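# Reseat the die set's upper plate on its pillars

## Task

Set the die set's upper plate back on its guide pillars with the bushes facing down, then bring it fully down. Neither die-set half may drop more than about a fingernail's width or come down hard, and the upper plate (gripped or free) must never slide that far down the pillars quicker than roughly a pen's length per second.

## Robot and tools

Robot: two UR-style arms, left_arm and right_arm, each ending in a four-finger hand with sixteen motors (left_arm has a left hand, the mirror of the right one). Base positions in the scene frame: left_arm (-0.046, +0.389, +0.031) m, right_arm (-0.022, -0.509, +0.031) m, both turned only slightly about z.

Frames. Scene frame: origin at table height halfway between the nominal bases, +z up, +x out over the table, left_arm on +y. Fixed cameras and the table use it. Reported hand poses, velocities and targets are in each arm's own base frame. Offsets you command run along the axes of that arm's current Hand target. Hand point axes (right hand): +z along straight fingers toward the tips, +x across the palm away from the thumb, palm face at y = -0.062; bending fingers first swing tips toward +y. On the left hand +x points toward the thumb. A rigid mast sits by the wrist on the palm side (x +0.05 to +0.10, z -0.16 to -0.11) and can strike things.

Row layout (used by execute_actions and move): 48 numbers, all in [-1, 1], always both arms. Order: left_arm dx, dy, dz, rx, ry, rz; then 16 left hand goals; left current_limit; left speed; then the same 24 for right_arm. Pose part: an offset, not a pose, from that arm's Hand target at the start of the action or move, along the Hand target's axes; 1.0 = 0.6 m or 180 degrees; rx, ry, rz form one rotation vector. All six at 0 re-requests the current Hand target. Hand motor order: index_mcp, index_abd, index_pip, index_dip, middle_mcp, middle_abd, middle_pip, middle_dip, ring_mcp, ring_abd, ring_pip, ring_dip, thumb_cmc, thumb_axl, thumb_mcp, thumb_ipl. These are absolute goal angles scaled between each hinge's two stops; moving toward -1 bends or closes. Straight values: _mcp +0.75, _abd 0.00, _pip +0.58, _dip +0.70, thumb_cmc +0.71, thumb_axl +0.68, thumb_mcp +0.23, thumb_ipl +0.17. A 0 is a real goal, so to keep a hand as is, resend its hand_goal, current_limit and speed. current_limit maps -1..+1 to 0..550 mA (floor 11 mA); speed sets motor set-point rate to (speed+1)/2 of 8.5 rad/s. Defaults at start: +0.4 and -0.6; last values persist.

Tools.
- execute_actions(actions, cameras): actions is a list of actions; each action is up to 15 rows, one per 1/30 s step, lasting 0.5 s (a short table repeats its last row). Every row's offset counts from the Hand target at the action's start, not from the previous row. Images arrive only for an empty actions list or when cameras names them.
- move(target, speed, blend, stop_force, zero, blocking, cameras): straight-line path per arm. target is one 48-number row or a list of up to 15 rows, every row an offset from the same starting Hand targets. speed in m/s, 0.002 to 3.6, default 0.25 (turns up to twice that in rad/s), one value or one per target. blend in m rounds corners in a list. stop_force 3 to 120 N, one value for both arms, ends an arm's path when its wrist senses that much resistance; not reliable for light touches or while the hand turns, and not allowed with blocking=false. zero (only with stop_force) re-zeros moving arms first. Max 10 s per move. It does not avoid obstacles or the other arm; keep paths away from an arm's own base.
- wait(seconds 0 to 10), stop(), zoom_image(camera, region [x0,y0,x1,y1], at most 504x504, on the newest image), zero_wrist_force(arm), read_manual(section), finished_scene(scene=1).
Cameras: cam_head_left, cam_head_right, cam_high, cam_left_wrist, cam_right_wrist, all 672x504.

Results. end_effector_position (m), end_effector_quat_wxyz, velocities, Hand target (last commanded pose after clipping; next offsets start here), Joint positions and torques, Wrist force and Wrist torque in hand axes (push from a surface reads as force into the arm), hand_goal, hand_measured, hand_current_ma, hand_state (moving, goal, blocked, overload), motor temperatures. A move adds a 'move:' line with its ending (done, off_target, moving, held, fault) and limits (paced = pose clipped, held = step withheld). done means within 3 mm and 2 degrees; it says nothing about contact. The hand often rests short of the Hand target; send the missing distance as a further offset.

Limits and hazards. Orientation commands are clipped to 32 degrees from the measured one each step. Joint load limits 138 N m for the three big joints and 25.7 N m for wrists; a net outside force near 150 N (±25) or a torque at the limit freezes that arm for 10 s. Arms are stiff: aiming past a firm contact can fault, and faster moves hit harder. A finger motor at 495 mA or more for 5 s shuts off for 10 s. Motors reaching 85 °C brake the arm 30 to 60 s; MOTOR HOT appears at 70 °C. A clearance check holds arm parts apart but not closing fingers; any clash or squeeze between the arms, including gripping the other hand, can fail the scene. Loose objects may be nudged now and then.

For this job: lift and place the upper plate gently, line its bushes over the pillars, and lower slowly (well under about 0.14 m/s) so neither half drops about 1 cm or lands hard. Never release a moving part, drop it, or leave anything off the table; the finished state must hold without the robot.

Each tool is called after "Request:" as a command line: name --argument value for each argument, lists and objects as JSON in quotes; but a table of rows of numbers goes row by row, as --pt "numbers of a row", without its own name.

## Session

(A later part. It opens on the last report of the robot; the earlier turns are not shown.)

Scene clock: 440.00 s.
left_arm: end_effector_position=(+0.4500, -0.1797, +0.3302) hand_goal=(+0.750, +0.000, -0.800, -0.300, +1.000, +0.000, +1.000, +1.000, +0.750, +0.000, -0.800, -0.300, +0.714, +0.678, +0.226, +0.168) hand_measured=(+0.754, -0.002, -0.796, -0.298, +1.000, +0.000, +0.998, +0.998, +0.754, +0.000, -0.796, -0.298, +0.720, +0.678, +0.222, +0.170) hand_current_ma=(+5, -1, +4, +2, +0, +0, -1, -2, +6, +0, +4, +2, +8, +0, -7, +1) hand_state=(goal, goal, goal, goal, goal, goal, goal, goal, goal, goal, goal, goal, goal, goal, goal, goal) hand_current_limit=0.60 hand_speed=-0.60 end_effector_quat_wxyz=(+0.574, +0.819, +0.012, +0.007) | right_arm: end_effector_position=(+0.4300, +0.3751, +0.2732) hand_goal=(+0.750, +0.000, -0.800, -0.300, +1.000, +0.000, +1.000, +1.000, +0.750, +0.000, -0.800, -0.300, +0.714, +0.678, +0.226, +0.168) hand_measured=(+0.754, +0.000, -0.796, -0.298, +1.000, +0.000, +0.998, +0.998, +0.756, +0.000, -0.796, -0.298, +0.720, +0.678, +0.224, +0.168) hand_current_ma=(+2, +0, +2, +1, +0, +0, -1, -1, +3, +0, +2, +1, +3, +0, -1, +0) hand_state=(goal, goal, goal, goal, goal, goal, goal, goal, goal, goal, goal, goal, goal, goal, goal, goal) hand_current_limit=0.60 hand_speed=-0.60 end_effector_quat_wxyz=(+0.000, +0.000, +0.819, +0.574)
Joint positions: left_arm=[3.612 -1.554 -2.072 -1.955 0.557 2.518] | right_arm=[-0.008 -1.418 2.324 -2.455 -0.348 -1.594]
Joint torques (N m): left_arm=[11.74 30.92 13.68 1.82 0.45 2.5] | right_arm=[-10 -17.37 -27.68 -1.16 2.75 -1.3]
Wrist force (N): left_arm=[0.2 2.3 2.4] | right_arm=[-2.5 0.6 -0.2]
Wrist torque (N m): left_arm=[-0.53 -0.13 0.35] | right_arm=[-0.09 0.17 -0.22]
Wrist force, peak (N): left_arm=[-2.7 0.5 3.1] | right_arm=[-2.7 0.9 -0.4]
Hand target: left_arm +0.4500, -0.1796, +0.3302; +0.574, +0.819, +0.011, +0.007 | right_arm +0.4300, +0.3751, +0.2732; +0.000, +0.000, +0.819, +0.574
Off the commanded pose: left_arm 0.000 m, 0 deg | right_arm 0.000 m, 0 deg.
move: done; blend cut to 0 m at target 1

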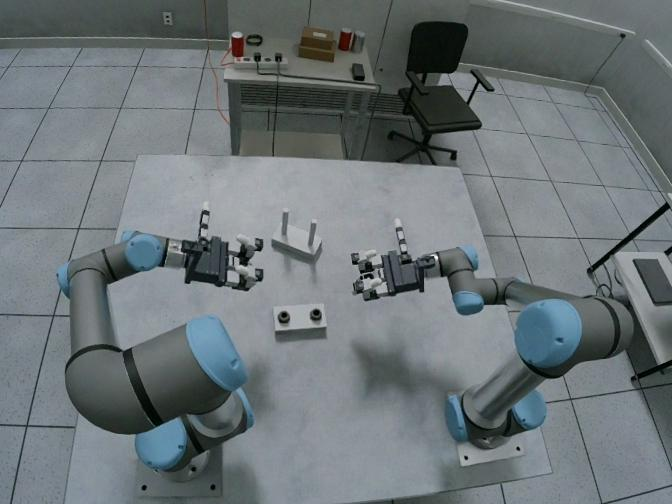

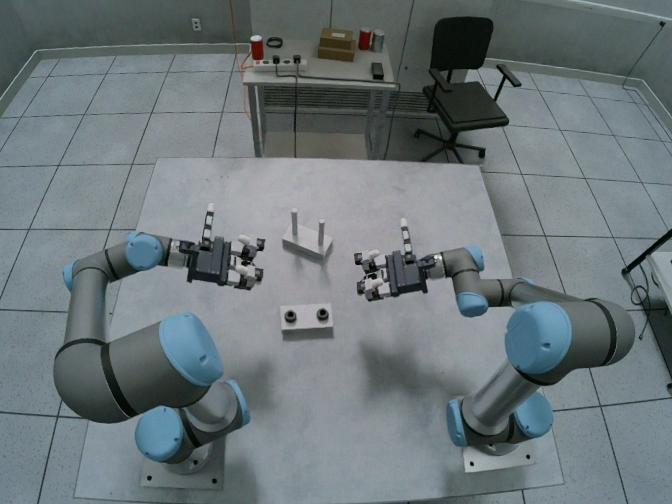

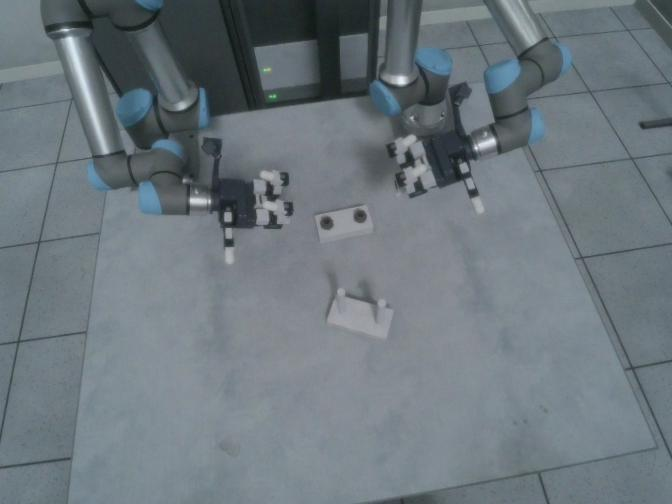

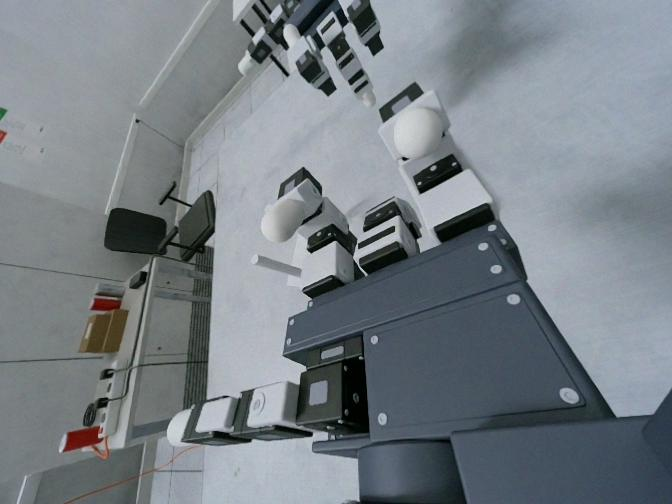

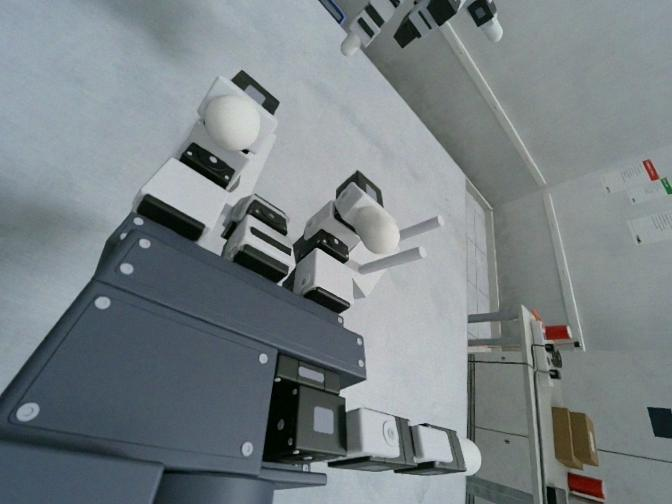

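Request:
move --target '[-0.0152,-0.2252,0.1517,0,0,0, 0.75,0,-0.8,-0.3,1,0,1,1,0.75,0,-0.8,-0.3,0.714,0.678,0.226,0.168,0.6,-0.6, 0,-0.1307,0.133,0,0,0, 0.75,0,-0.8,-0.3,1,0,1,1,0.75,0,-0.8,-0.3,0.714,0.678,0.226,0.168,0.6,-0.6]' --speed 0.2

Request:
move --target '[0,-0.0392,0.0143,0,0,0, 0.75,0,-0.8,-0.3,1,0,1,1,0.75,0,-0.8,-0.3,0.714,0.678,0.226,0.168,0.6,-0.6, 0,-0.0392,0.0143,0,0,0, 0.75,0,-0.8,-0.3,1,0,1,1,0.75,0,-0.8,-0.3,0.714,0.678,0.226,0.168,0.6,-0.6]' --speed 0.01 --stop_force 4 --cameras '["all"]'

Request:
zoom_image --camera "cam_high" --region '[240, 140, 460, 270]'

Request:
zoom_image --camera "cam_head_left" --region '[200, 220, 420, 370]'

Scene clock: 450.07 s.
left_arm: end_effector_position=(+0.4418, -0.2194, +0.1722) hand_goal=(+0.750, +0.000, -0.800, -0.300, +1.000, +0.000, +1.000, +1.000, +0.750, +0.000, -0.800, -0.300, +0.714, +0.678, +0.226, +0.168) hand_measured=(+0.756, -0.002, -0.796, -0.298, +1.000, +0.000, +0.998, +0.998, +0.756, +0.000, -0.796, -0.298, +0.722, +0.678, +0.222, +0.170) hand_current_ma=(+6, -1, +3, +2, +0, +0, -1, -2, +7, +0, +3, +2, +10, +0, -6, +1) hand_state=(goal, goal, goal, goal, goal, goal, goal, goal, goal, goal, goal, goal, goal, goal, goal, goal) hand_current_limit=0.60 hand_speed=-0.60 end_effector_quat_wxyz=(+0.574, +0.819, +0.011, +0.007) | right_arm: end_effector_position=(+0.4300, +0.4234, +0.1723) hand_goal=(+0.750, +0.000, -0.800, -0.300, +1.000, +0.000, +1.000, +1.000, +0.750, +0.000, -0.800, -0.300, +0.714, +0.678, +0.226, +0.168) hand_measured=(+0.756, +0.000, -0.796, -0.298, +1.000, +0.000, +0.998, +0.998, +0.756, +0.000, -0.796, -0.298, +0.720, +0.678, +0.224, +0.168) hand_current_ma=(+3, +0, +2, +1, +0, +0, -1, -1, +3, +0, +1, +1, +4, +0, -1, +0) hand_state=(goal, goal, goal, goal, goal, goal, goal, goal, goal, goal, goal, goal, goal, goal, goal, goal) hand_current_limit=0.60 hand_speed=-0.60 end_effector_quat_wxyz=(+0.000, +0.000, +0.819, +0.574)
Joint positions: left_arm=[3.53 -1.836 -2.316 -1.332 0.497 2.406] | right_arm=[0.109 -1.005 2.316 -3.17 -0.364 -1.263]
Joint torques (N m): left_arm=[12.3 14.88 14.04 4.01 0.32 2.7] | right_arm=[-10.24 -24.9 5.76 -2.63 3.49 -0.64]
Wrist force (N): left_arm=[-0.3 2.4 2.3] | right_arm=[-2.4 0.2 -0.6]
Wrist torque (N m): left_arm=[-0.48 -0.07 0.15] | right_arm=[-0.08 0.23 -0.18]
Wrist force, peak (N): left_arm=[0.2 4.1 1.1] | right_arm=[-2.6 1.7 -1.2]
Hand target: left_arm +0.4418, -0.2193, +0.1721; +0.574, +0.819, +0.011, +0.007 | right_arm +0.4300, +0.4233, +0.1722; +0.000, +0.000, +0.819, +0.574
Off the commanded pose: left_arm 0.000 m, 0 deg | right_arm 0.000 m, 0 deg.
move: done

Scene clock: 453.13 s.
left_arm: end_effector_position=(+0.4418, -0.2193, +0.1509) hand_goal=(+0.750, +0.000, -0.800, -0.300, +1.000, +0.000, +1.000, +1.000, +0.750, +0.000, -0.800, -0.300, +0.714, +0.678, +0.226, +0.168) hand_measured=(+0.756, -0.002, -0.796, -0.298, +0.998, +0.000, +1.000, +1.000, +0.756, +0.000, -0.796, -0.298, +0.722, +0.678, +0.222, +0.170) hand_current_ma=(+6, -1, +3, +2, -2, +0, +0, +0, +7, +0, +3, +2, +10, +0, -6, +1) hand_state=(goal, goal, goal, goal, goal, goal, goal, goal, goal, goal, goal, goal, goal, goal, goal, goal) hand_current_limit=0.60 hand_speed=-0.60 end_effector_quat_wxyz=(+0.574, +0.819, +0.011, +0.007) | right_arm: end_effector_position=(+0.4300, +0.4233, +0.1524) hand_goal=(+0.750, +0.000, -0.800, -0.300, +1.000, +0.000, +1.000, +1.000, +0.750, +0.000, -0.800, -0.300, +0.714, +0.678, +0.226, +0.168) hand_measured=(+0.756, +0.000, -0.796, -0.298, +0.998, +0.000, +1.000, +1.000, +0.756, +0.000, -0.796, -0.298, +0.720, +0.678, +0.224, +0.168) hand_current_ma=(+3, +0, +2, +1, -1, +0, +0, +0, +3, +0, +1, +1, +4, +0, -1, +0) hand_state=(goal, goal, goal, goal, goal, goal, goal, goal, goal, goal, goal, goal, goal, goal, goal, goal) hand_current_limit=0.60 hand_speed=-0.60 end_effector_quat_wxyz=(+0.000, +0.000, +0.819, +0.574)
Joint positions: left_arm=[3.53 -1.895 -2.328 -1.261 0.497 2.406] | right_arm=[0.109 -0.943 2.311 -3.227 -0.364 -1.263]
Joint torques (N m): left_arm=[-0.04 37.62 17.13 -0.51 0.45 -1.68] | right_arm=[5.92 -39.18 7.6 -2.44 0.32 -1.08]
Wrist force (N): left_arm=[-0.3 4.8 1.2] | right_arm=[-2.0 3.8 -2.6]
Wrist torque (N m): left_arm=[-0.37 -0.11 0.13] | right_arm=[0.13 0.28 -0.11]
Wrist force, peak (N): left_arm=[-0.3 8.9 -2.3] | right_arm=[-2.0 8.5 -6.7]
Hand target: left_arm +0.4418, -0.2193, +0.1509; +0.574, +0.819, +0.011, +0.007 (not the last commanded pose) | right_arm +0.4300, +0.4233, +0.1524; +0.000, +0.000, +0.819, +0.574 (not the last commanded pose)
Off the commanded pose: left_arm 0.004 m, 0 deg | right_arm 0.005 m, 0 deg.
move: contact (left_arm, right_arm)

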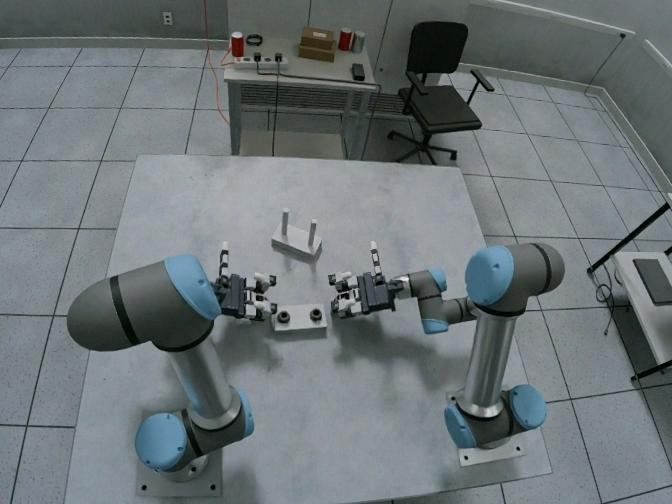

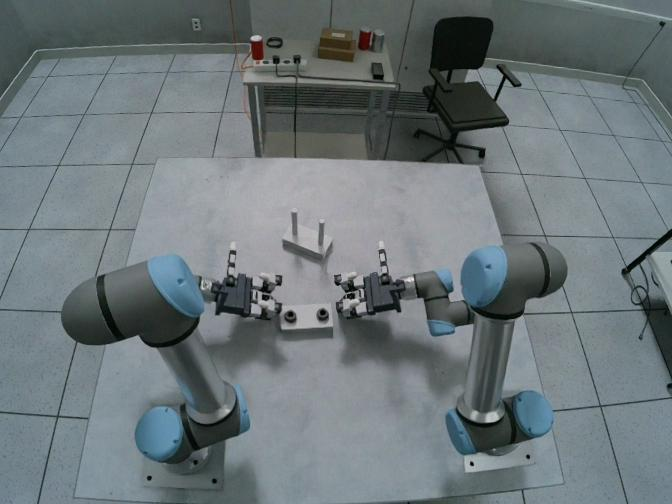

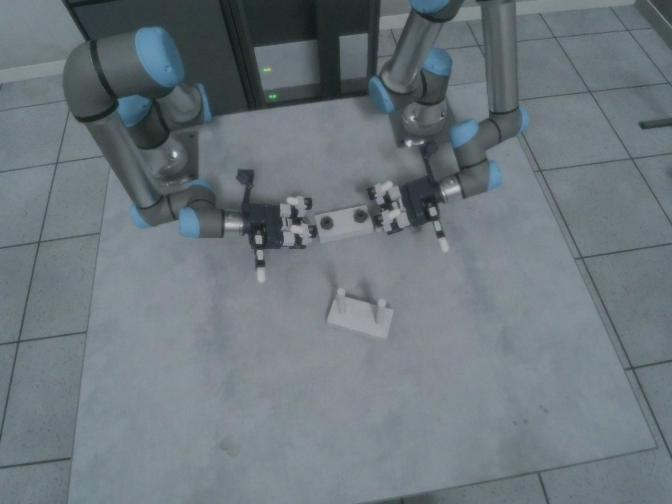

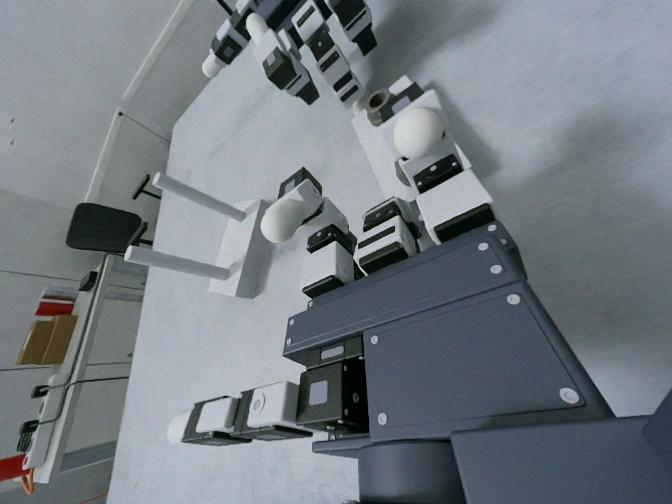

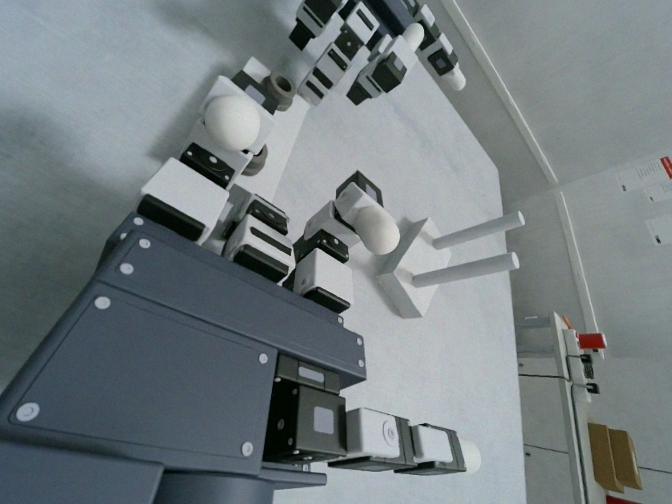

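Scaled by 2.291 from the camera's 672x504 image, which has a finer 960x720 frame.

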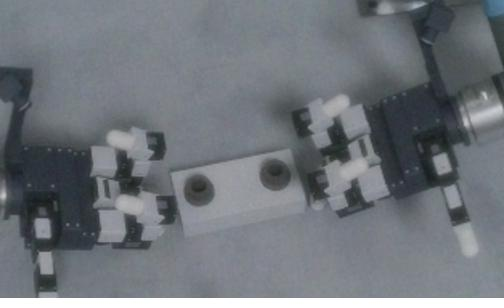

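Scaled by 2.291 from the camera's 672x504 image, which has a finer 960x720 frame.

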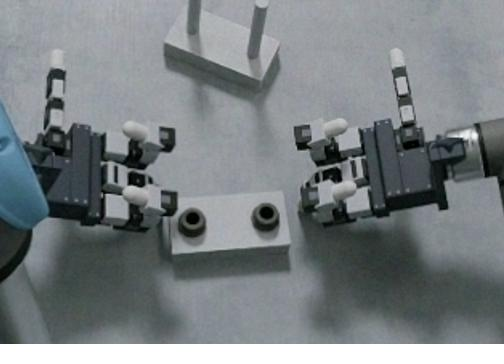

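Request:
move --target '[0,0.0147,0.0195,0,0,0, 0.75,0,-0.8,-0.3,1,0,1,1,0.75,0,-0.8,-0.3,0.714,0.678,0.226,0.168,0.6,-0.6, 0,0.0149,0.0195,0,0,0, 0.75,0,-0.8,-0.3,1,0,1,1,0.75,0,-0.8,-0.3,0.714,0.678,0.226,0.168,0.6,-0.6]' --speed 0.03

Request:
move --target '[0,0.00684,0.0188,0,0,0, 0.75,0,-0.8,-0.3,1,0,1,1,0.75,0,-0.8,-0.3,0.714,0.678,0.226,0.168,0.6,-0.6, 0,0.00684,0.0188,0,0,0, 0.75,0,-0.8,-0.3,1,0,1,1,0.75,0,-0.8,-0.3,0.714,0.678,0.226,0.168,0.6,-0.6]' --speed 0.004 --stop_force 3 --cameras '["cam_high","cam_head_left"]'

Request:
zoom_image --camera "cam_high" --region '[270, 160, 430, 260]'

Request:
zoom_image --camera "cam_head_left" --region '[220, 250, 380, 350]'

Scene clock: 461.67 s.
left_arm: end_effector_position=(+0.4422, -0.2334, +0.1553) hand_goal=(+0.750, +0.000, -0.800, -0.300, +1.000, +0.000, +1.000, +1.000, +0.750, +0.000, -0.800, -0.300, +0.714, +0.678, +0.226, +0.168) hand_measured=(+0.756, -0.002, -0.796, -0.298, +1.000, +0.008, +1.000, +1.000, +0.756, +0.000, -0.796, -0.298, +0.722, +0.678, +0.222, +0.170) hand_current_ma=(+6, -1, +3, +2, +0, +8, +0, +0, +7, +0, +3, +2, +10, +0, -6, +1) hand_state=(goal, goal, goal, goal, goal, goal, goal, goal, goal, goal, goal, goal, goal, goal, goal, goal) hand_current_limit=0.60 hand_speed=-0.60 end_effector_quat_wxyz=(+0.574, +0.819, +0.011, +0.007) | right_arm: end_effector_position=(+0.4300, +0.4374, +0.1567) hand_goal=(+0.750, +0.000, -0.800, -0.300, +1.000, +0.000, +1.000, +1.000, +0.750, +0.000, -0.800, -0.300, +0.714, +0.678, +0.226, +0.168) hand_measured=(+0.756, +0.000, -0.796, -0.298, +1.000, +0.000, +1.000, +1.000, +0.756, +0.000, -0.796, -0.298, +0.720, +0.678, +0.224, +0.168) hand_current_ma=(+3, +0, +2, +1, +0, +0, +0, +0, +3, +0, +1, +1, +4, +0, -1, +0) hand_state=(goal, goal, goal, goal, goal, goal, goal, goal, goal, goal, goal, goal, goal, goal, goal, goal) hand_current_limit=0.60 hand_speed=-0.60 end_effector_quat_wxyz=(+0.000, +0.000, +0.819, +0.574)
Joint positions: left_arm=[3.496 -1.888 -2.337 -1.213 0.474 2.353] | right_arm=[0.141 -0.928 2.286 -3.298 -0.375 -1.177]
Joint torques (N m): left_arm=[9.79 24.87 13.03 -0.85 0.05 2.77] | right_arm=[-9.89 -32.64 7.81 -1.19 3.2 -1.44]
Wrist force (N): left_arm=[0.7 1.2 1.2] | right_arm=[-2.4 0.4 0.2]
Wrist torque (N m): left_arm=[-0.25 -0.11 0.33] | right_arm=[-0.18 0.22 -0.18]
Wrist force, peak (N): left_arm=[-0.1 5.0 1.2] | right_arm=[-2.2 4.0 -2.8]
Hand target: left_arm +0.4422, -0.2333, +0.1552; +0.574, +0.819, +0.011, +0.007 | right_arm +0.4300, +0.4374, +0.1568; +0.000, +0.000, +0.819, +0.574
Off the commanded pose: left_arm 0.000 m, 0 deg | right_arm 0.000 m, 0 deg.
move: done

Scene clock: 463.07 s.
left_arm: end_effector_position=(+0.4423, -0.2347, +0.1552) hand_goal=(+0.750, +0.000, -0.800, -0.300, +1.000, +0.000, +1.000, +1.000, +0.750, +0.000, -0.800, -0.300, +0.714, +0.678, +0.226, +0.168) hand_measured=(+0.756, -0.002, -0.796, -0.298, +1.000, +0.010, +1.000, +1.000, +0.756, +0.000, -0.796, -0.298, +0.722, +0.678, +0.222, +0.170) hand_current_ma=(+6, -1, +3, +2, +1, +11, +0, +0, +7, +0, +3, +2, +10, +0, -6, +1) hand_state=(goal, goal, goal, goal, goal, goal, goal, goal, goal, goal, goal, goal, goal, goal, goal, goal) hand_current_limit=0.60 hand_speed=-0.60 end_effector_quat_wxyz=(+0.574, +0.819, +0.011, +0.007) | right_arm: end_effector_position=(+0.4300, +0.4389, +0.1568) hand_goal=(+0.750, +0.000, -0.800, -0.300, +1.000, +0.000, +1.000, +1.000, +0.750, +0.000, -0.800, -0.300, +0.714, +0.678, +0.226, +0.168) hand_measured=(+0.756, +0.000, -0.796, -0.298, +1.000, +0.000, +1.000, +1.000, +0.756, +0.000, -0.796, -0.298, +0.720, +0.678, +0.224, +0.168) hand_current_ma=(+3, +0, +2, +1, +0, +0, +0, +0, +3, +0, +1, +1, +4, +0, -1, +0) hand_state=(goal, goal, goal, goal, goal, goal, goal, goal, goal, goal, goal, goal, goal, goal, goal, goal) hand_current_limit=0.60 hand_speed=-0.60 end_effector_quat_wxyz=(+0.000, +0.000, +0.819, +0.574)
Joint positions: left_arm=[3.493 -1.888 -2.338 -1.207 0.472 2.348] | right_arm=[0.145 -0.925 2.284 -3.306 -0.376 -1.168]
Joint torques (N m): left_arm=[8.94 31.66 15.79 -1.14 -0.15 2.7] | right_arm=[-8.74 -41.49 7.33 -1.21 3.65 -1.29]
Wrist force (N): left_arm=[1.0 0.9 -3.6] | right_arm=[-2.5 -0.3 -3.2]
Wrist torque (N m): left_arm=[0.45 -0.22 0.35] | right_arm=[0.39 0.29 -0.22]
Wrist force, peak (N): left_arm=[0.8 2.1 -5.2] | right_arm=[-2.0 1.7 -5.7]
Hand target: left_arm +0.4423, -0.2347, +0.1553; +0.574, +0.819, +0.011, +0.007 (not the last commanded pose) | right_arm +0.4300, +0.4389, +0.1568; +0.000, +0.000, +0.819, +0.574 (not the last commanded pose)
Off the commanded pose: left_arm 0.011 m, 0 deg | right_arm 0.010 m, 0 deg.
move: contact (left_arm, right_arm)
Images, in order (width x height): cam_head_left 672x504, cam_high 672x504.

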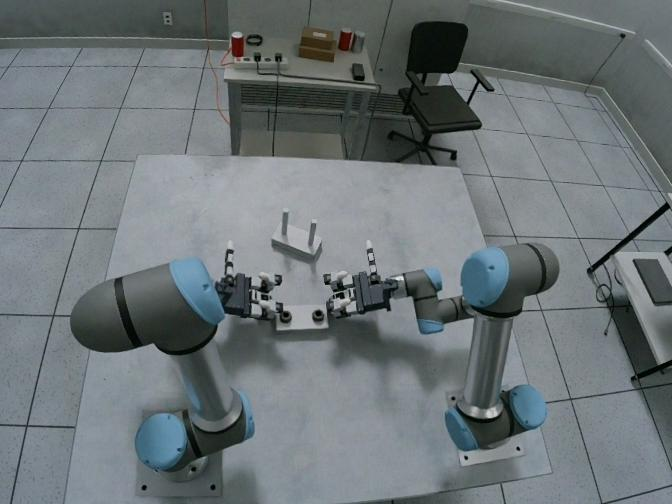

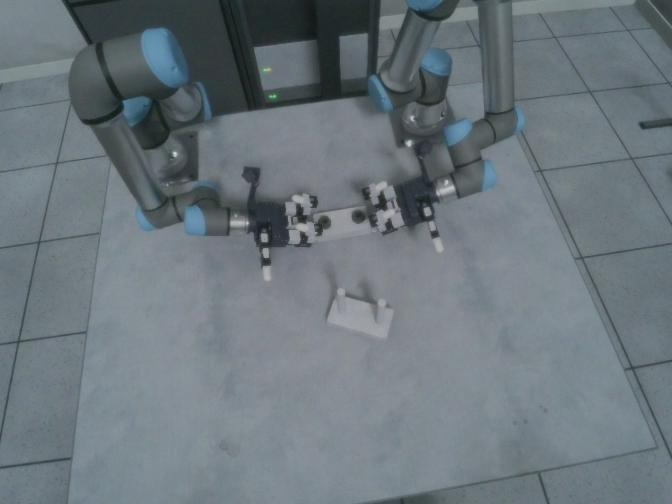

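Scaled by 3.150 from the camera's 672x504 image, which has a finer 960x720 frame.

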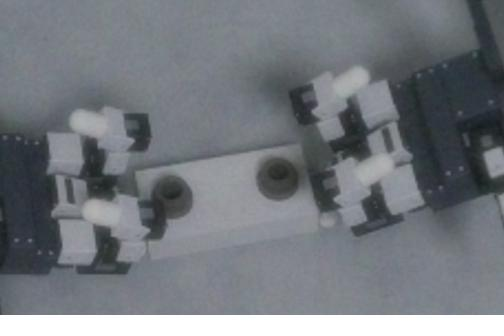

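Scaled by 3.150 from the camera's 672x504 image, which has a finer 960x720 frame.

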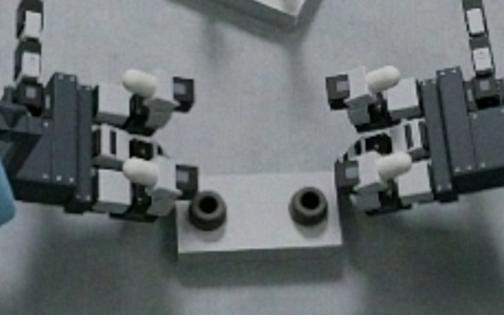

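Request:
move --target '[0,0.00057,0.00157,0,0,0, 0.75,0,-0.8,-0.3,1,0,1,1,0.75,0,-0.8,-0.3,0.714,0.678,0.226,0.168,0.6,-0.6, 0,0.00057,0.00157,0,0,0, 0.75,0,-0.8,-0.3,1,0,1,1,0.75,0,-0.8,-0.3,0.714,0.678,0.226,0.168,0.6,-0.6]' --speed 0.01

Scene clock: 468.70 s.
left_arm: end_effector_position=(+0.4423, -0.2357, +0.1553) hand_goal=(+0.750, +0.000, -0.800, -0.300, +1.000, +0.000, +1.000, +1.000, +0.750, +0.000, -0.800, -0.300, +0.714, +0.678, +0.226, +0.168) hand_measured=(+0.756, -0.002, -0.796, -0.298, +1.002, +0.008, +1.002, +1.000, +0.756, +0.000, -0.796, -0.298, +0.722, +0.678, +0.222, +0.170) hand_current_ma=(+6, -1, +3, +2, +2, +9, +1, +0, +7, +0, +3, +2, +10, +0, -6, +1) hand_state=(goal, goal, goal, goal, goal, goal, goal, goal, goal, goal, goal, goal, goal, goal, goal, goal) hand_current_limit=0.60 hand_speed=-0.60 end_effector_quat_wxyz=(+0.574, +0.819, +0.011, +0.008) | right_arm: end_effector_position=(+0.4300, +0.4399, +0.1568) hand_goal=(+0.750, +0.000, -0.800, -0.300, +1.000, +0.000, +1.000, +1.000, +0.750, +0.000, -0.800, -0.300, +0.714, +0.678, +0.226, +0.168) hand_measured=(+0.756, +0.000, -0.796, -0.298, +1.002, -0.002, +1.002, +1.000, +0.756, +0.000, -0.796, -0.298, +0.720, +0.678, +0.224, +0.168) hand_current_ma=(+3, +0, +2, +1, +1, +0, +0, +0, +3, +0, +1, +1, +4, +0, -1, +0) hand_state=(goal, goal, goal, goal, goal, goal, goal, goal, goal, goal, goal, goal, goal, goal, goal, goal) hand_current_limit=0.60 hand_speed=-0.60 end_effector_quat_wxyz=(+0.000, +0.000, +0.819, +0.574)
Joint positions: left_arm=[3.491 -1.889 -2.339 -1.202 0.47 2.344] | right_arm=[0.147 -0.923 2.282 -3.312 -0.377 -1.162]
Joint torques (N m): left_arm=[-19.73 11.61 0.29 1.38 -3.1 -1.7] | right_arm=[16.36 -18.04 -17.06 -2.2 0.15 0.81]
Wrist force (N): left_arm=[0.2 6.0 -21.8] | right_arm=[-2.1 4.5 -22.3]
Wrist torque (N m): left_arm=[2.91 -0.68 0.28] | right_arm=[2.98 0.74 -0.19]
Wrist force, peak (N): left_arm=[0.2 6.0 -21.8] | right_arm=[-2.1 4.5 -22.3]
Hand target: left_arm +0.4423, -0.2357, +0.1553; +0.574, +0.819, +0.011, +0.007 | right_arm +0.4300, +0.4399, +0.1568; +0.000, +0.000, +0.819, +0.574
Off the commanded pose: left_arm 0.000 m, 0 deg | right_arm 0.000 m, 0 deg.
move: done

Request:
move --target '[0,0.0047,-0.0017,0,0,0, 0.75,0,-0.8,-0.3,1,0,1,1,0.75,0,-0.8,-0.3,0.714,0.678,0.226,0.168,0.6,-0.6, 0,0.0047,-0.0017,0,0,0, 0.75,0,-0.8,-0.3,1,0,1,1,0.75,0,-0.8,-0.3,0.714,0.678,0.226,0.168,0.6,-0.6]' --speed 0.01 --cameras '["cam_high","cam_left_wrist"]'

Request:
zoom_image --camera "cam_high" --region '[290, 170, 410, 270]'

Scene clock: 474.13 s.
left_arm: end_effector_position=(+0.4423, -0.2357, +0.1583) hand_goal=(+0.750, +0.000, -0.800, -0.300, +1.000, +0.000, +1.000, +1.000, +0.750, +0.000, -0.800, -0.300, +0.714, +0.678, +0.226, +0.168) hand_measured=(+0.756, -0.002, -0.796, -0.298, +1.002, +0.006, +1.002, +1.000, +0.756, +0.000, -0.796, -0.298, +0.722, +0.678, +0.222, +0.170) hand_current_ma=(+6, -1, +3, +2, +3, +5, +1, +1, +7, +0, +3, +2, +10, +0, -6, +1) hand_state=(goal, goal, goal, goal, goal, goal, goal, goal, goal, goal, goal, goal, goal, goal, goal, goal) hand_current_limit=0.60 hand_speed=-0.60 end_effector_quat_wxyz=(+0.574, +0.819, +0.011, +0.007) | right_arm: end_effector_position=(+0.4300, +0.4399, +0.1598) hand_goal=(+0.750, +0.000, -0.800, -0.300, +1.000, +0.000, +1.000, +1.000, +0.750, +0.000, -0.800, -0.300, +0.714, +0.678, +0.226, +0.168) hand_measured=(+0.756, +0.000, -0.796, -0.298, +1.002, -0.008, +1.002, +1.000, +0.756, +0.000, -0.796, -0.298, +0.720, +0.678, +0.224, +0.168) hand_current_ma=(+3, +0, +2, +1, +1, -4, +0, +0, +3, +0, +1, +1, +4, +0, -1, +0) hand_state=(goal, goal, goal, goal, goal, goal, goal, goal, goal, goal, goal, goal, goal, goal, goal, goal) hand_current_limit=0.60 hand_speed=-0.60 end_effector_quat_wxyz=(+0.000, +0.000, +0.819, +0.574)
Joint positions: left_arm=[3.491 -1.88 -2.337 -1.212 0.47 2.344] | right_arm=[0.147 -0.932 2.283 -3.303 -0.377 -1.162]
Joint torques (N m): left_arm=[-13.48 26.29 15.27 -0.42 -5.54 0.74] | right_arm=[11.12 -32.3 3.47 -2.93 3.41 1.02]
Wrist force (N): left_arm=[0.1 -8.0 -9.6] | right_arm=[-1.7 -9.6 -12.4]
Wrist torque (N m): left_arm=[1.91 -0.41 0.59] | right_arm=[2.25 0.58 -0.44]
Wrist force, peak (N): left_arm=[0.6 7.0 -22.9] | right_arm=[-2.2 5.3 -22.7]
Hand target: left_arm +0.4423, -0.2357, +0.1582; +0.574, +0.819, +0.011, +0.007 | right_arm +0.4300, +0.4399, +0.1598; +0.000, +0.000, +0.819, +0.574
Off the commanded pose: left_arm 0.000 m, 0 deg | right_arm 0.000 m, 0 deg.
move: done
Images, in order (width x height): cam_high 672x504, cam_left_wrist 672x504.

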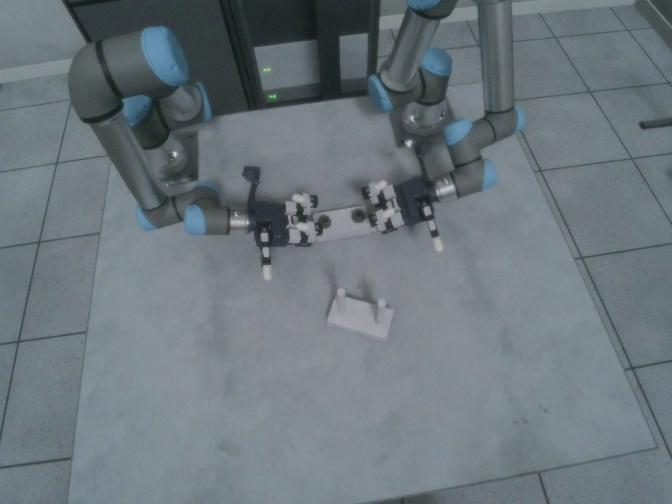

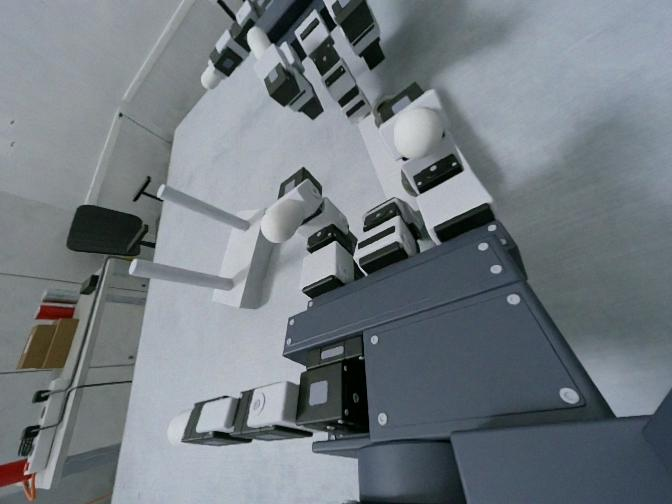

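Scaled by 4.200 from the camera's 672x504 image, which has a finer 960x720 frame.

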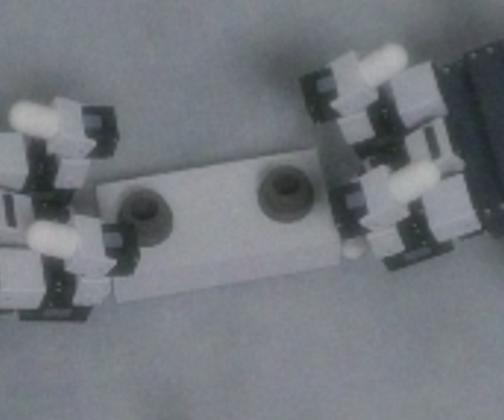

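Request:
move --target '[0,0.00046,0.00125,0,0,0, 0.75,0,-0.8,-0.3,1,0,1,1,0.75,0,-0.8,-0.3,0.714,0.678,0.226,0.168,0.6,-0.6, 0,0.00046,0.00125,0,0,0, 0.75,0,-0.8,-0.3,1,0,1,1,0.75,0,-0.8,-0.3,0.714,0.678,0.226,0.168,0.6,-0.6]' --speed 0.01

Request:
move --target '[0,0.0047,-0.0017,0,0,0, 0.75,0,-0.8,-0.3,1,0,1,1,0.75,0,-0.8,-0.3,0.714,0.678,0.226,0.168,0.6,-0.6, 0,0.0047,-0.0017,0,0,0, 0.75,0,-0.8,-0.3,1,0,1,1,0.75,0,-0.8,-0.3,0.714,0.678,0.226,0.168,0.6,-0.6]' --speed 0.01 --cameras '["cam_high","cam_head_left"]'

Request:
zoom_image --camera "cam_high" --region '[290, 170, 410, 270]'

Request:
zoom_image --camera "cam_head_left" --region '[240, 270, 360, 350]'

Scene clock: 479.20 s.
left_arm: end_effector_position=(+0.4423, -0.2365, +0.1583) hand_goal=(+0.750, +0.000, -0.800, -0.300, +1.000, +0.000, +1.000, +1.000, +0.750, +0.000, -0.800, -0.300, +0.714, +0.678, +0.226, +0.168) hand_measured=(+0.756, -0.002, -0.796, -0.298, +1.004, +0.004, +1.002, +1.002, +0.756, +0.000, -0.796, -0.298, +0.722, +0.678, +0.222, +0.170) hand_current_ma=(+6, -1, +3, +2, +5, +3, +3, +1, +7, +0, +3, +2, +10, +0, -6, +1) hand_state=(goal, goal, goal, goal, goal, goal, goal, goal, goal, goal, goal, goal, goal, goal, goal, goal) hand_current_limit=0.60 hand_speed=-0.60 end_effector_quat_wxyz=(+0.574, +0.819, +0.011, +0.008) | right_arm: end_effector_position=(+0.4300, +0.4407, +0.1598) hand_goal=(+0.750, +0.000, -0.800, -0.300, +1.000, +0.000, +1.000, +1.000, +0.750, +0.000, -0.800, -0.300, +0.714, +0.678, +0.226, +0.168) hand_measured=(+0.756, +0.000, -0.796, -0.298, +1.004, -0.008, +1.002, +1.002, +0.756, +0.000, -0.796, -0.298, +0.720, +0.678, +0.224, +0.168) hand_current_ma=(+3, +0, +2, +1, +2, -4, +1, +0, +3, +0, +1, +1, +4, +0, -1, +0) hand_state=(goal, goal, goal, goal, goal, goal, goal, goal, goal, goal, goal, goal, goal, goal, goal, goal) hand_current_limit=0.60 hand_speed=-0.60 end_effector_quat_wxyz=(+0.000, +0.000, +0.819, +0.574)
Joint positions: left_arm=[3.489 -1.88 -2.338 -1.208 0.469 2.341] | right_arm=[0.149 -0.931 2.281 -3.308 -0.377 -1.158]
Joint torques (N m): left_arm=[-21.16 16.22 2.2 1.19 -6.91 -1.88] | right_arm=[18.61 -24.23 -20.46 -4.08 4.06 1.01]
Wrist force (N): left_arm=[0.4 -13.5 -19.0] | right_arm=[-2.3 -12.8 -22.9]
Wrist torque (N m): left_arm=[3.55 -0.59 0.75] | right_arm=[3.97 0.80 -0.59]
Wrist force, peak (N): left_arm=[0.5 -13.7 -19.2] | right_arm=[-2.3 -12.9 -23.1]
Hand target: left_arm +0.4423, -0.2365, +0.1583; +0.574, +0.819, +0.011, +0.007 | right_arm +0.4300, +0.4407, +0.1598; +0.000, +0.000, +0.819, +0.574
Off the commanded pose: left_arm 0.000 m, 0 deg | right_arm 0.000 m, 0 deg.
move: done

Scene clock: 479.90 s.
left_arm: end_effector_position=(+0.4423, -0.2365, +0.1613) hand_goal=(+0.750, +0.000, -0.800, -0.300, +1.000, +0.000, +1.000, +1.000, +0.750, +0.000, -0.800, -0.300, +0.714, +0.678, +0.226, +0.168) hand_measured=(+0.756, -0.002, -0.796, -0.298, +1.004, +0.004, +1.002, +1.002, +0.756, +0.000, -0.796, -0.298, +0.722, +0.678, +0.222, +0.170) hand_current_ma=(+6, -1, +3, +2, +5, +4, +3, +1, +7, +0, +3, +2, +10, +0, -6, +1) hand_state=(goal, goal, goal, goal, goal, goal, goal, goal, goal, goal, goal, goal, goal, goal, goal, goal) hand_current_limit=0.60 hand_speed=-0.60 end_effector_quat_wxyz=(+0.574, +0.819, +0.011, +0.007) | right_arm: end_effector_position=(+0.4300, +0.4407, +0.1628) hand_goal=(+0.750, +0.000, -0.800, -0.300, +1.000, +0.000, +1.000, +1.000, +0.750, +0.000, -0.800, -0.300, +0.714, +0.678, +0.226, +0.168) hand_measured=(+0.756, +0.000, -0.796, -0.298, +1.004, -0.010, +1.002, +1.002, +0.756, +0.000, -0.796, -0.298, +0.720, +0.678, +0.224, +0.168) hand_current_ma=(+3, +0, +2, +1, +2, -5, +1, +0, +3, +0, +1, +1, +4, +0, -1, +0) hand_state=(goal, goal, goal, goal, goal, goal, goal, goal, goal, goal, goal, goal, goal, goal, goal, goal) hand_current_limit=0.60 hand_speed=-0.60 end_effector_quat_wxyz=(+0.000, +0.000, +0.819, +0.574)
Joint positions: left_arm=[3.489 -1.872 -2.336 -1.219 0.469 2.341] | right_arm=[0.149 -0.94 2.282 -3.299 -0.377 -1.158]
Joint torques (N m): left_arm=[-21.94 25.77 13.92 -1.01 -6.71 -0.34] | right_arm=[19.17 -32.98 3.7 -3 6.57 0.78]
Wrist force (N): left_arm=[-0.2 -11.9 -19.5] | right_arm=[-1.7 -14.2 -22.6]
Wrist torque (N m): left_arm=[3.56 -0.63 0.70] | right_arm=[3.98 0.78 -0.64]
Wrist force, peak (N): left_arm=[0.3 -13.5 -20.2] | right_arm=[-2.0 -15.7 -22.0]
Hand target: left_arm +0.4423, -0.2365, +0.1613; +0.574, +0.819, +0.011, +0.007 | right_arm +0.4300, +0.4407, +0.1628; +0.000, +0.000, +0.819, +0.574
Off the commanded pose: left_arm 0.000 m, 0 deg | right_arm 0.000 m, 0 deg.
move: done
Images, in order (width x height): cam_head_left 672x504, cam_high 672x504.

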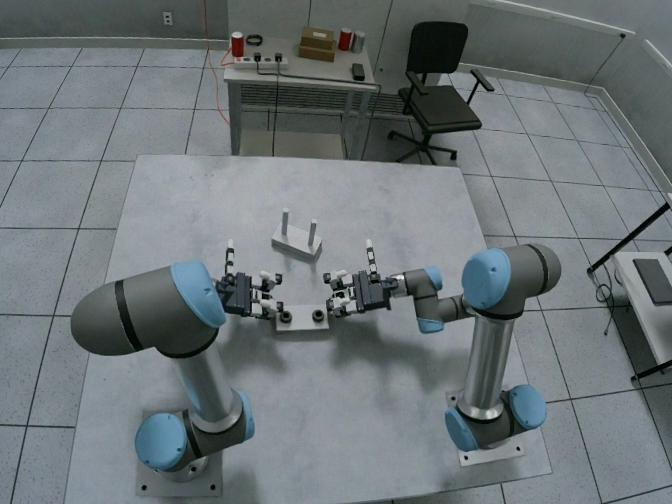

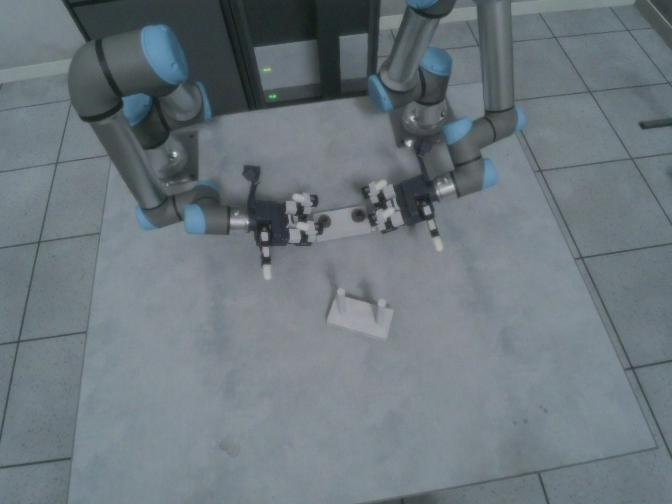

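Scaled by 4.200 from the camera's 672x504 image, which has a finer 960x720 frame.

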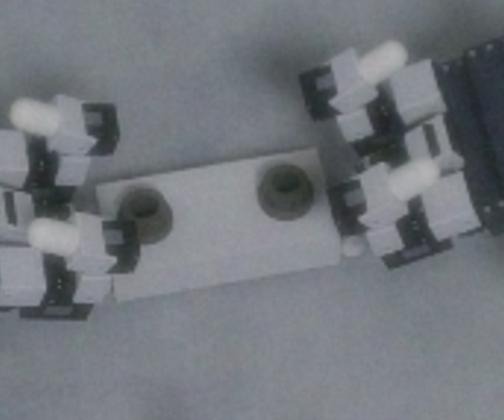

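Scaled by 4.200 from the camera's 672x504 image, which has a finer 960x720 frame.

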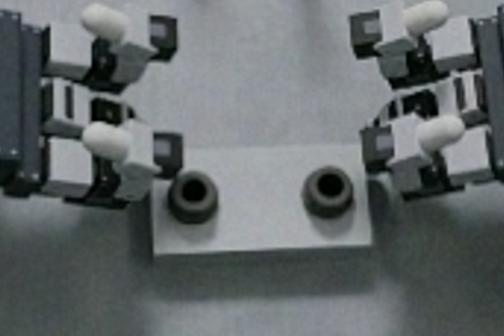

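Request:
move --pt "-0.00867 0.01974 -0.00718 0 0 0 0.75 0 -0.8 -0.3 1 0 1 1 0.75 0 -0.8 -0.3 0.714 0.678 0.226 0.168 0.6 -0.6 0.00867 0.01974 -0.00718 0 0 0 0.75 0 -0.8 -0.3 1 0 1 1 0.75 0 -0.8 -0.3 0.714 0.678 0.226 0.168 0.6 -0.6" --pt "-0.02617 0.04214 -0.01533 0 0 0 0.75 0 -0.8 -0.3 1 0 1 1 0.75 0 -0.8 -0.3 0.714 0.678 0.226 0.168 0.6 -0.6 0.02617 0.04214 -0.01533 0 0 0 0.75 0 -0.8 -0.3 1 0 1 1 0.75 0 -0.8 -0.3 0.714 0.678 0.226 0.168 0.6 -0.6" --speed 0.02 --blend '[0.002,0]' --cameras '["cam_high","cam_head_left","cam_left_wrist","cam_right_wrist"]'

Request:
zoom_image --camera "cam_high" --region '[290, 170, 410, 270]'

Request:
zoom_image --camera "cam_head_left" --region '[240, 270, 360, 350]'

Scene clock: 496.33 s.
left_arm: end_effector_position=(+0.4266, -0.2369, +0.1882) hand_goal=(+0.750, +0.000, -0.800, -0.300, +1.000, +0.000, +1.000, +1.000, +0.750, +0.000, -0.800, -0.300, +0.714, +0.678, +0.226, +0.168) hand_measured=(+0.756, -0.002, -0.796, -0.298, +1.004, +0.010, +1.004, +1.002, +0.756, +0.000, -0.796, -0.298, +0.722, +0.678, +0.222, +0.170) hand_current_ma=(+6, -1, +3, +2, +5, +12, +3, +1, +7, +0, +3, +2, +10, +0, -6, +1) hand_state=(goal, goal, goal, goal, goal, goal, goal, goal, goal, goal, goal, goal, goal, goal, goal, goal) hand_current_limit=0.60 hand_speed=-0.60 end_effector_quat_wxyz=(+0.574, +0.819, +0.011, +0.007) end_effector_velocity=(+0.001, +0.000, -0.001) end_effector_angular_velocity=(+0.000, -0.002, +0.001) | right_arm: end_effector_position=(+0.4142, +0.4407, +0.1897) hand_goal=(+0.750, +0.000, -0.800, -0.300, +1.000, +0.000, +1.000, +1.000, +0.750, +0.000, -0.800, -0.300, +0.714, +0.678, +0.226, +0.168) hand_measured=(+0.756, +0.000, -0.796, -0.298, +1.004, +0.006, +1.004, +1.002, +0.756, +0.000, -0.796, -0.298, +0.720, +0.678, +0.224, +0.168) hand_current_ma=(+3, +0, +2, +1, +2, +3, +1, +0, +3, +0, +1, +1, +4, +0, -1, +0) hand_state=(goal, goal, goal, goal, goal, goal, goal, goal, goal, goal, goal, goal, goal, goal, goal, goal) hand_current_limit=0.60 hand_speed=-0.60 end_effector_quat_wxyz=(+0.000, +0.000, +0.819, +0.574)
Joint positions: left_arm=[3.502 -1.765 -2.358 -1.323 0.477 2.362] | right_arm=[0.154 -1.03 2.326 -3.266 -0.38 -1.144]
Joint velocities: left_arm=[0.001 -0.003 0 0.005 -0.001 0] | right_arm=[within noise]
Joint torques (N m): left_arm=[-6.56 13.02 14.74 1.79 -4.04 1.1] | right_arm=[14.34 -22.66 -18.99 -3.77 4.67 -1.03]
Wrist force (N): left_arm=[0.0 -11.6 -20.1] | right_arm=[-3.0 -17.4 -21.5]
Wrist torque (N m): left_arm=[3.54 -0.58 0.48] | right_arm=[3.92 0.72 -0.77]
Wrist force, peak (N): left_arm=[0.4 -13.1 -20.9] | right_arm=[-2.4 -17.2 -22.2]
Hand target: left_arm +0.4266, -0.2369, +0.1882; +0.574, +0.819, +0.011, +0.007 | right_arm +0.4143, +0.4407, +0.1897; +0.000, +0.000, +0.819, +0.574
Off the commanded pose: left_arm 0.000 m, 0 deg | right_arm 0.000 m, 0 deg.
move: done
Images, in order (width x height): cam_head_left 672x504, cam_high 672x504, cam_left_wrist 672x504, cam_right_wrist 672x504.

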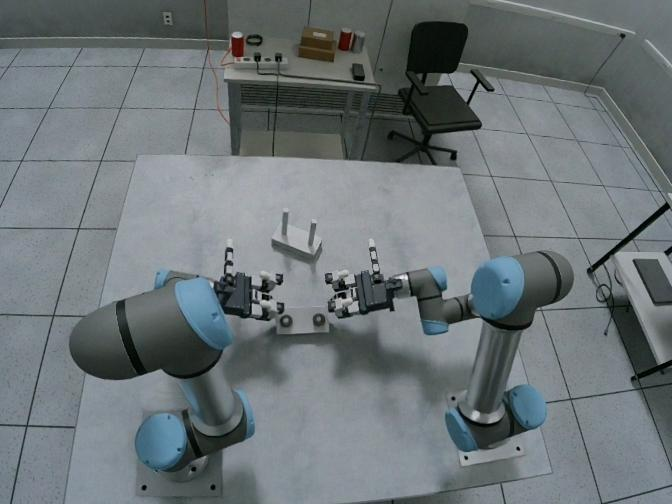

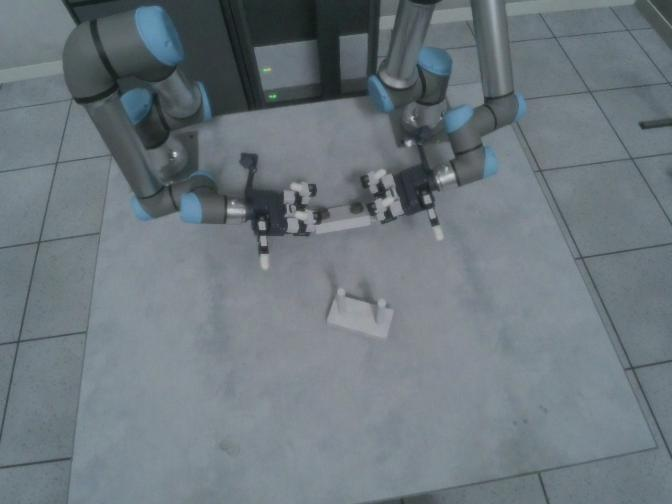

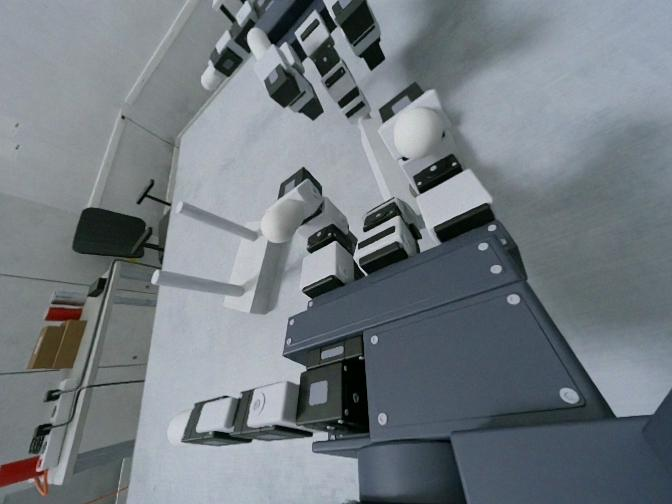

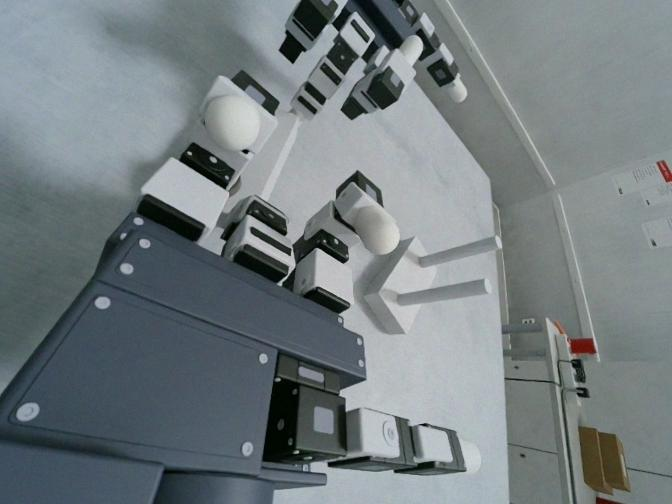

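Scaled by 4.200 from the camera's 672x504 image, which has a finer 960x720 frame.

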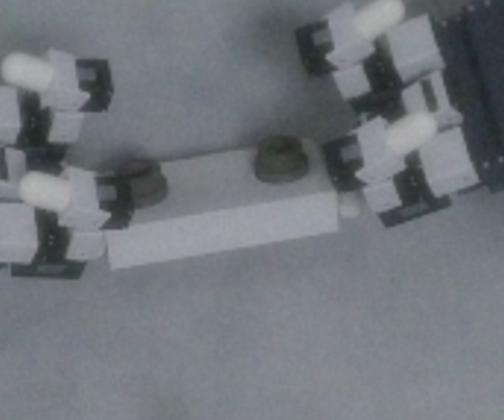

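Scaled by 4.200 from the camera's 672x504 image, which has a finer 960x720 frame.

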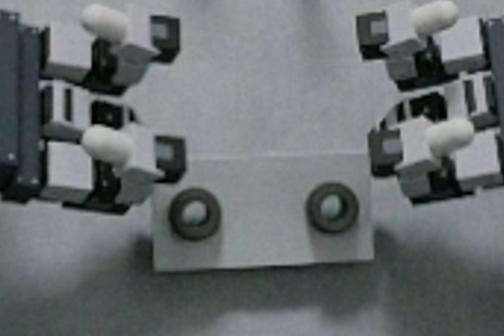

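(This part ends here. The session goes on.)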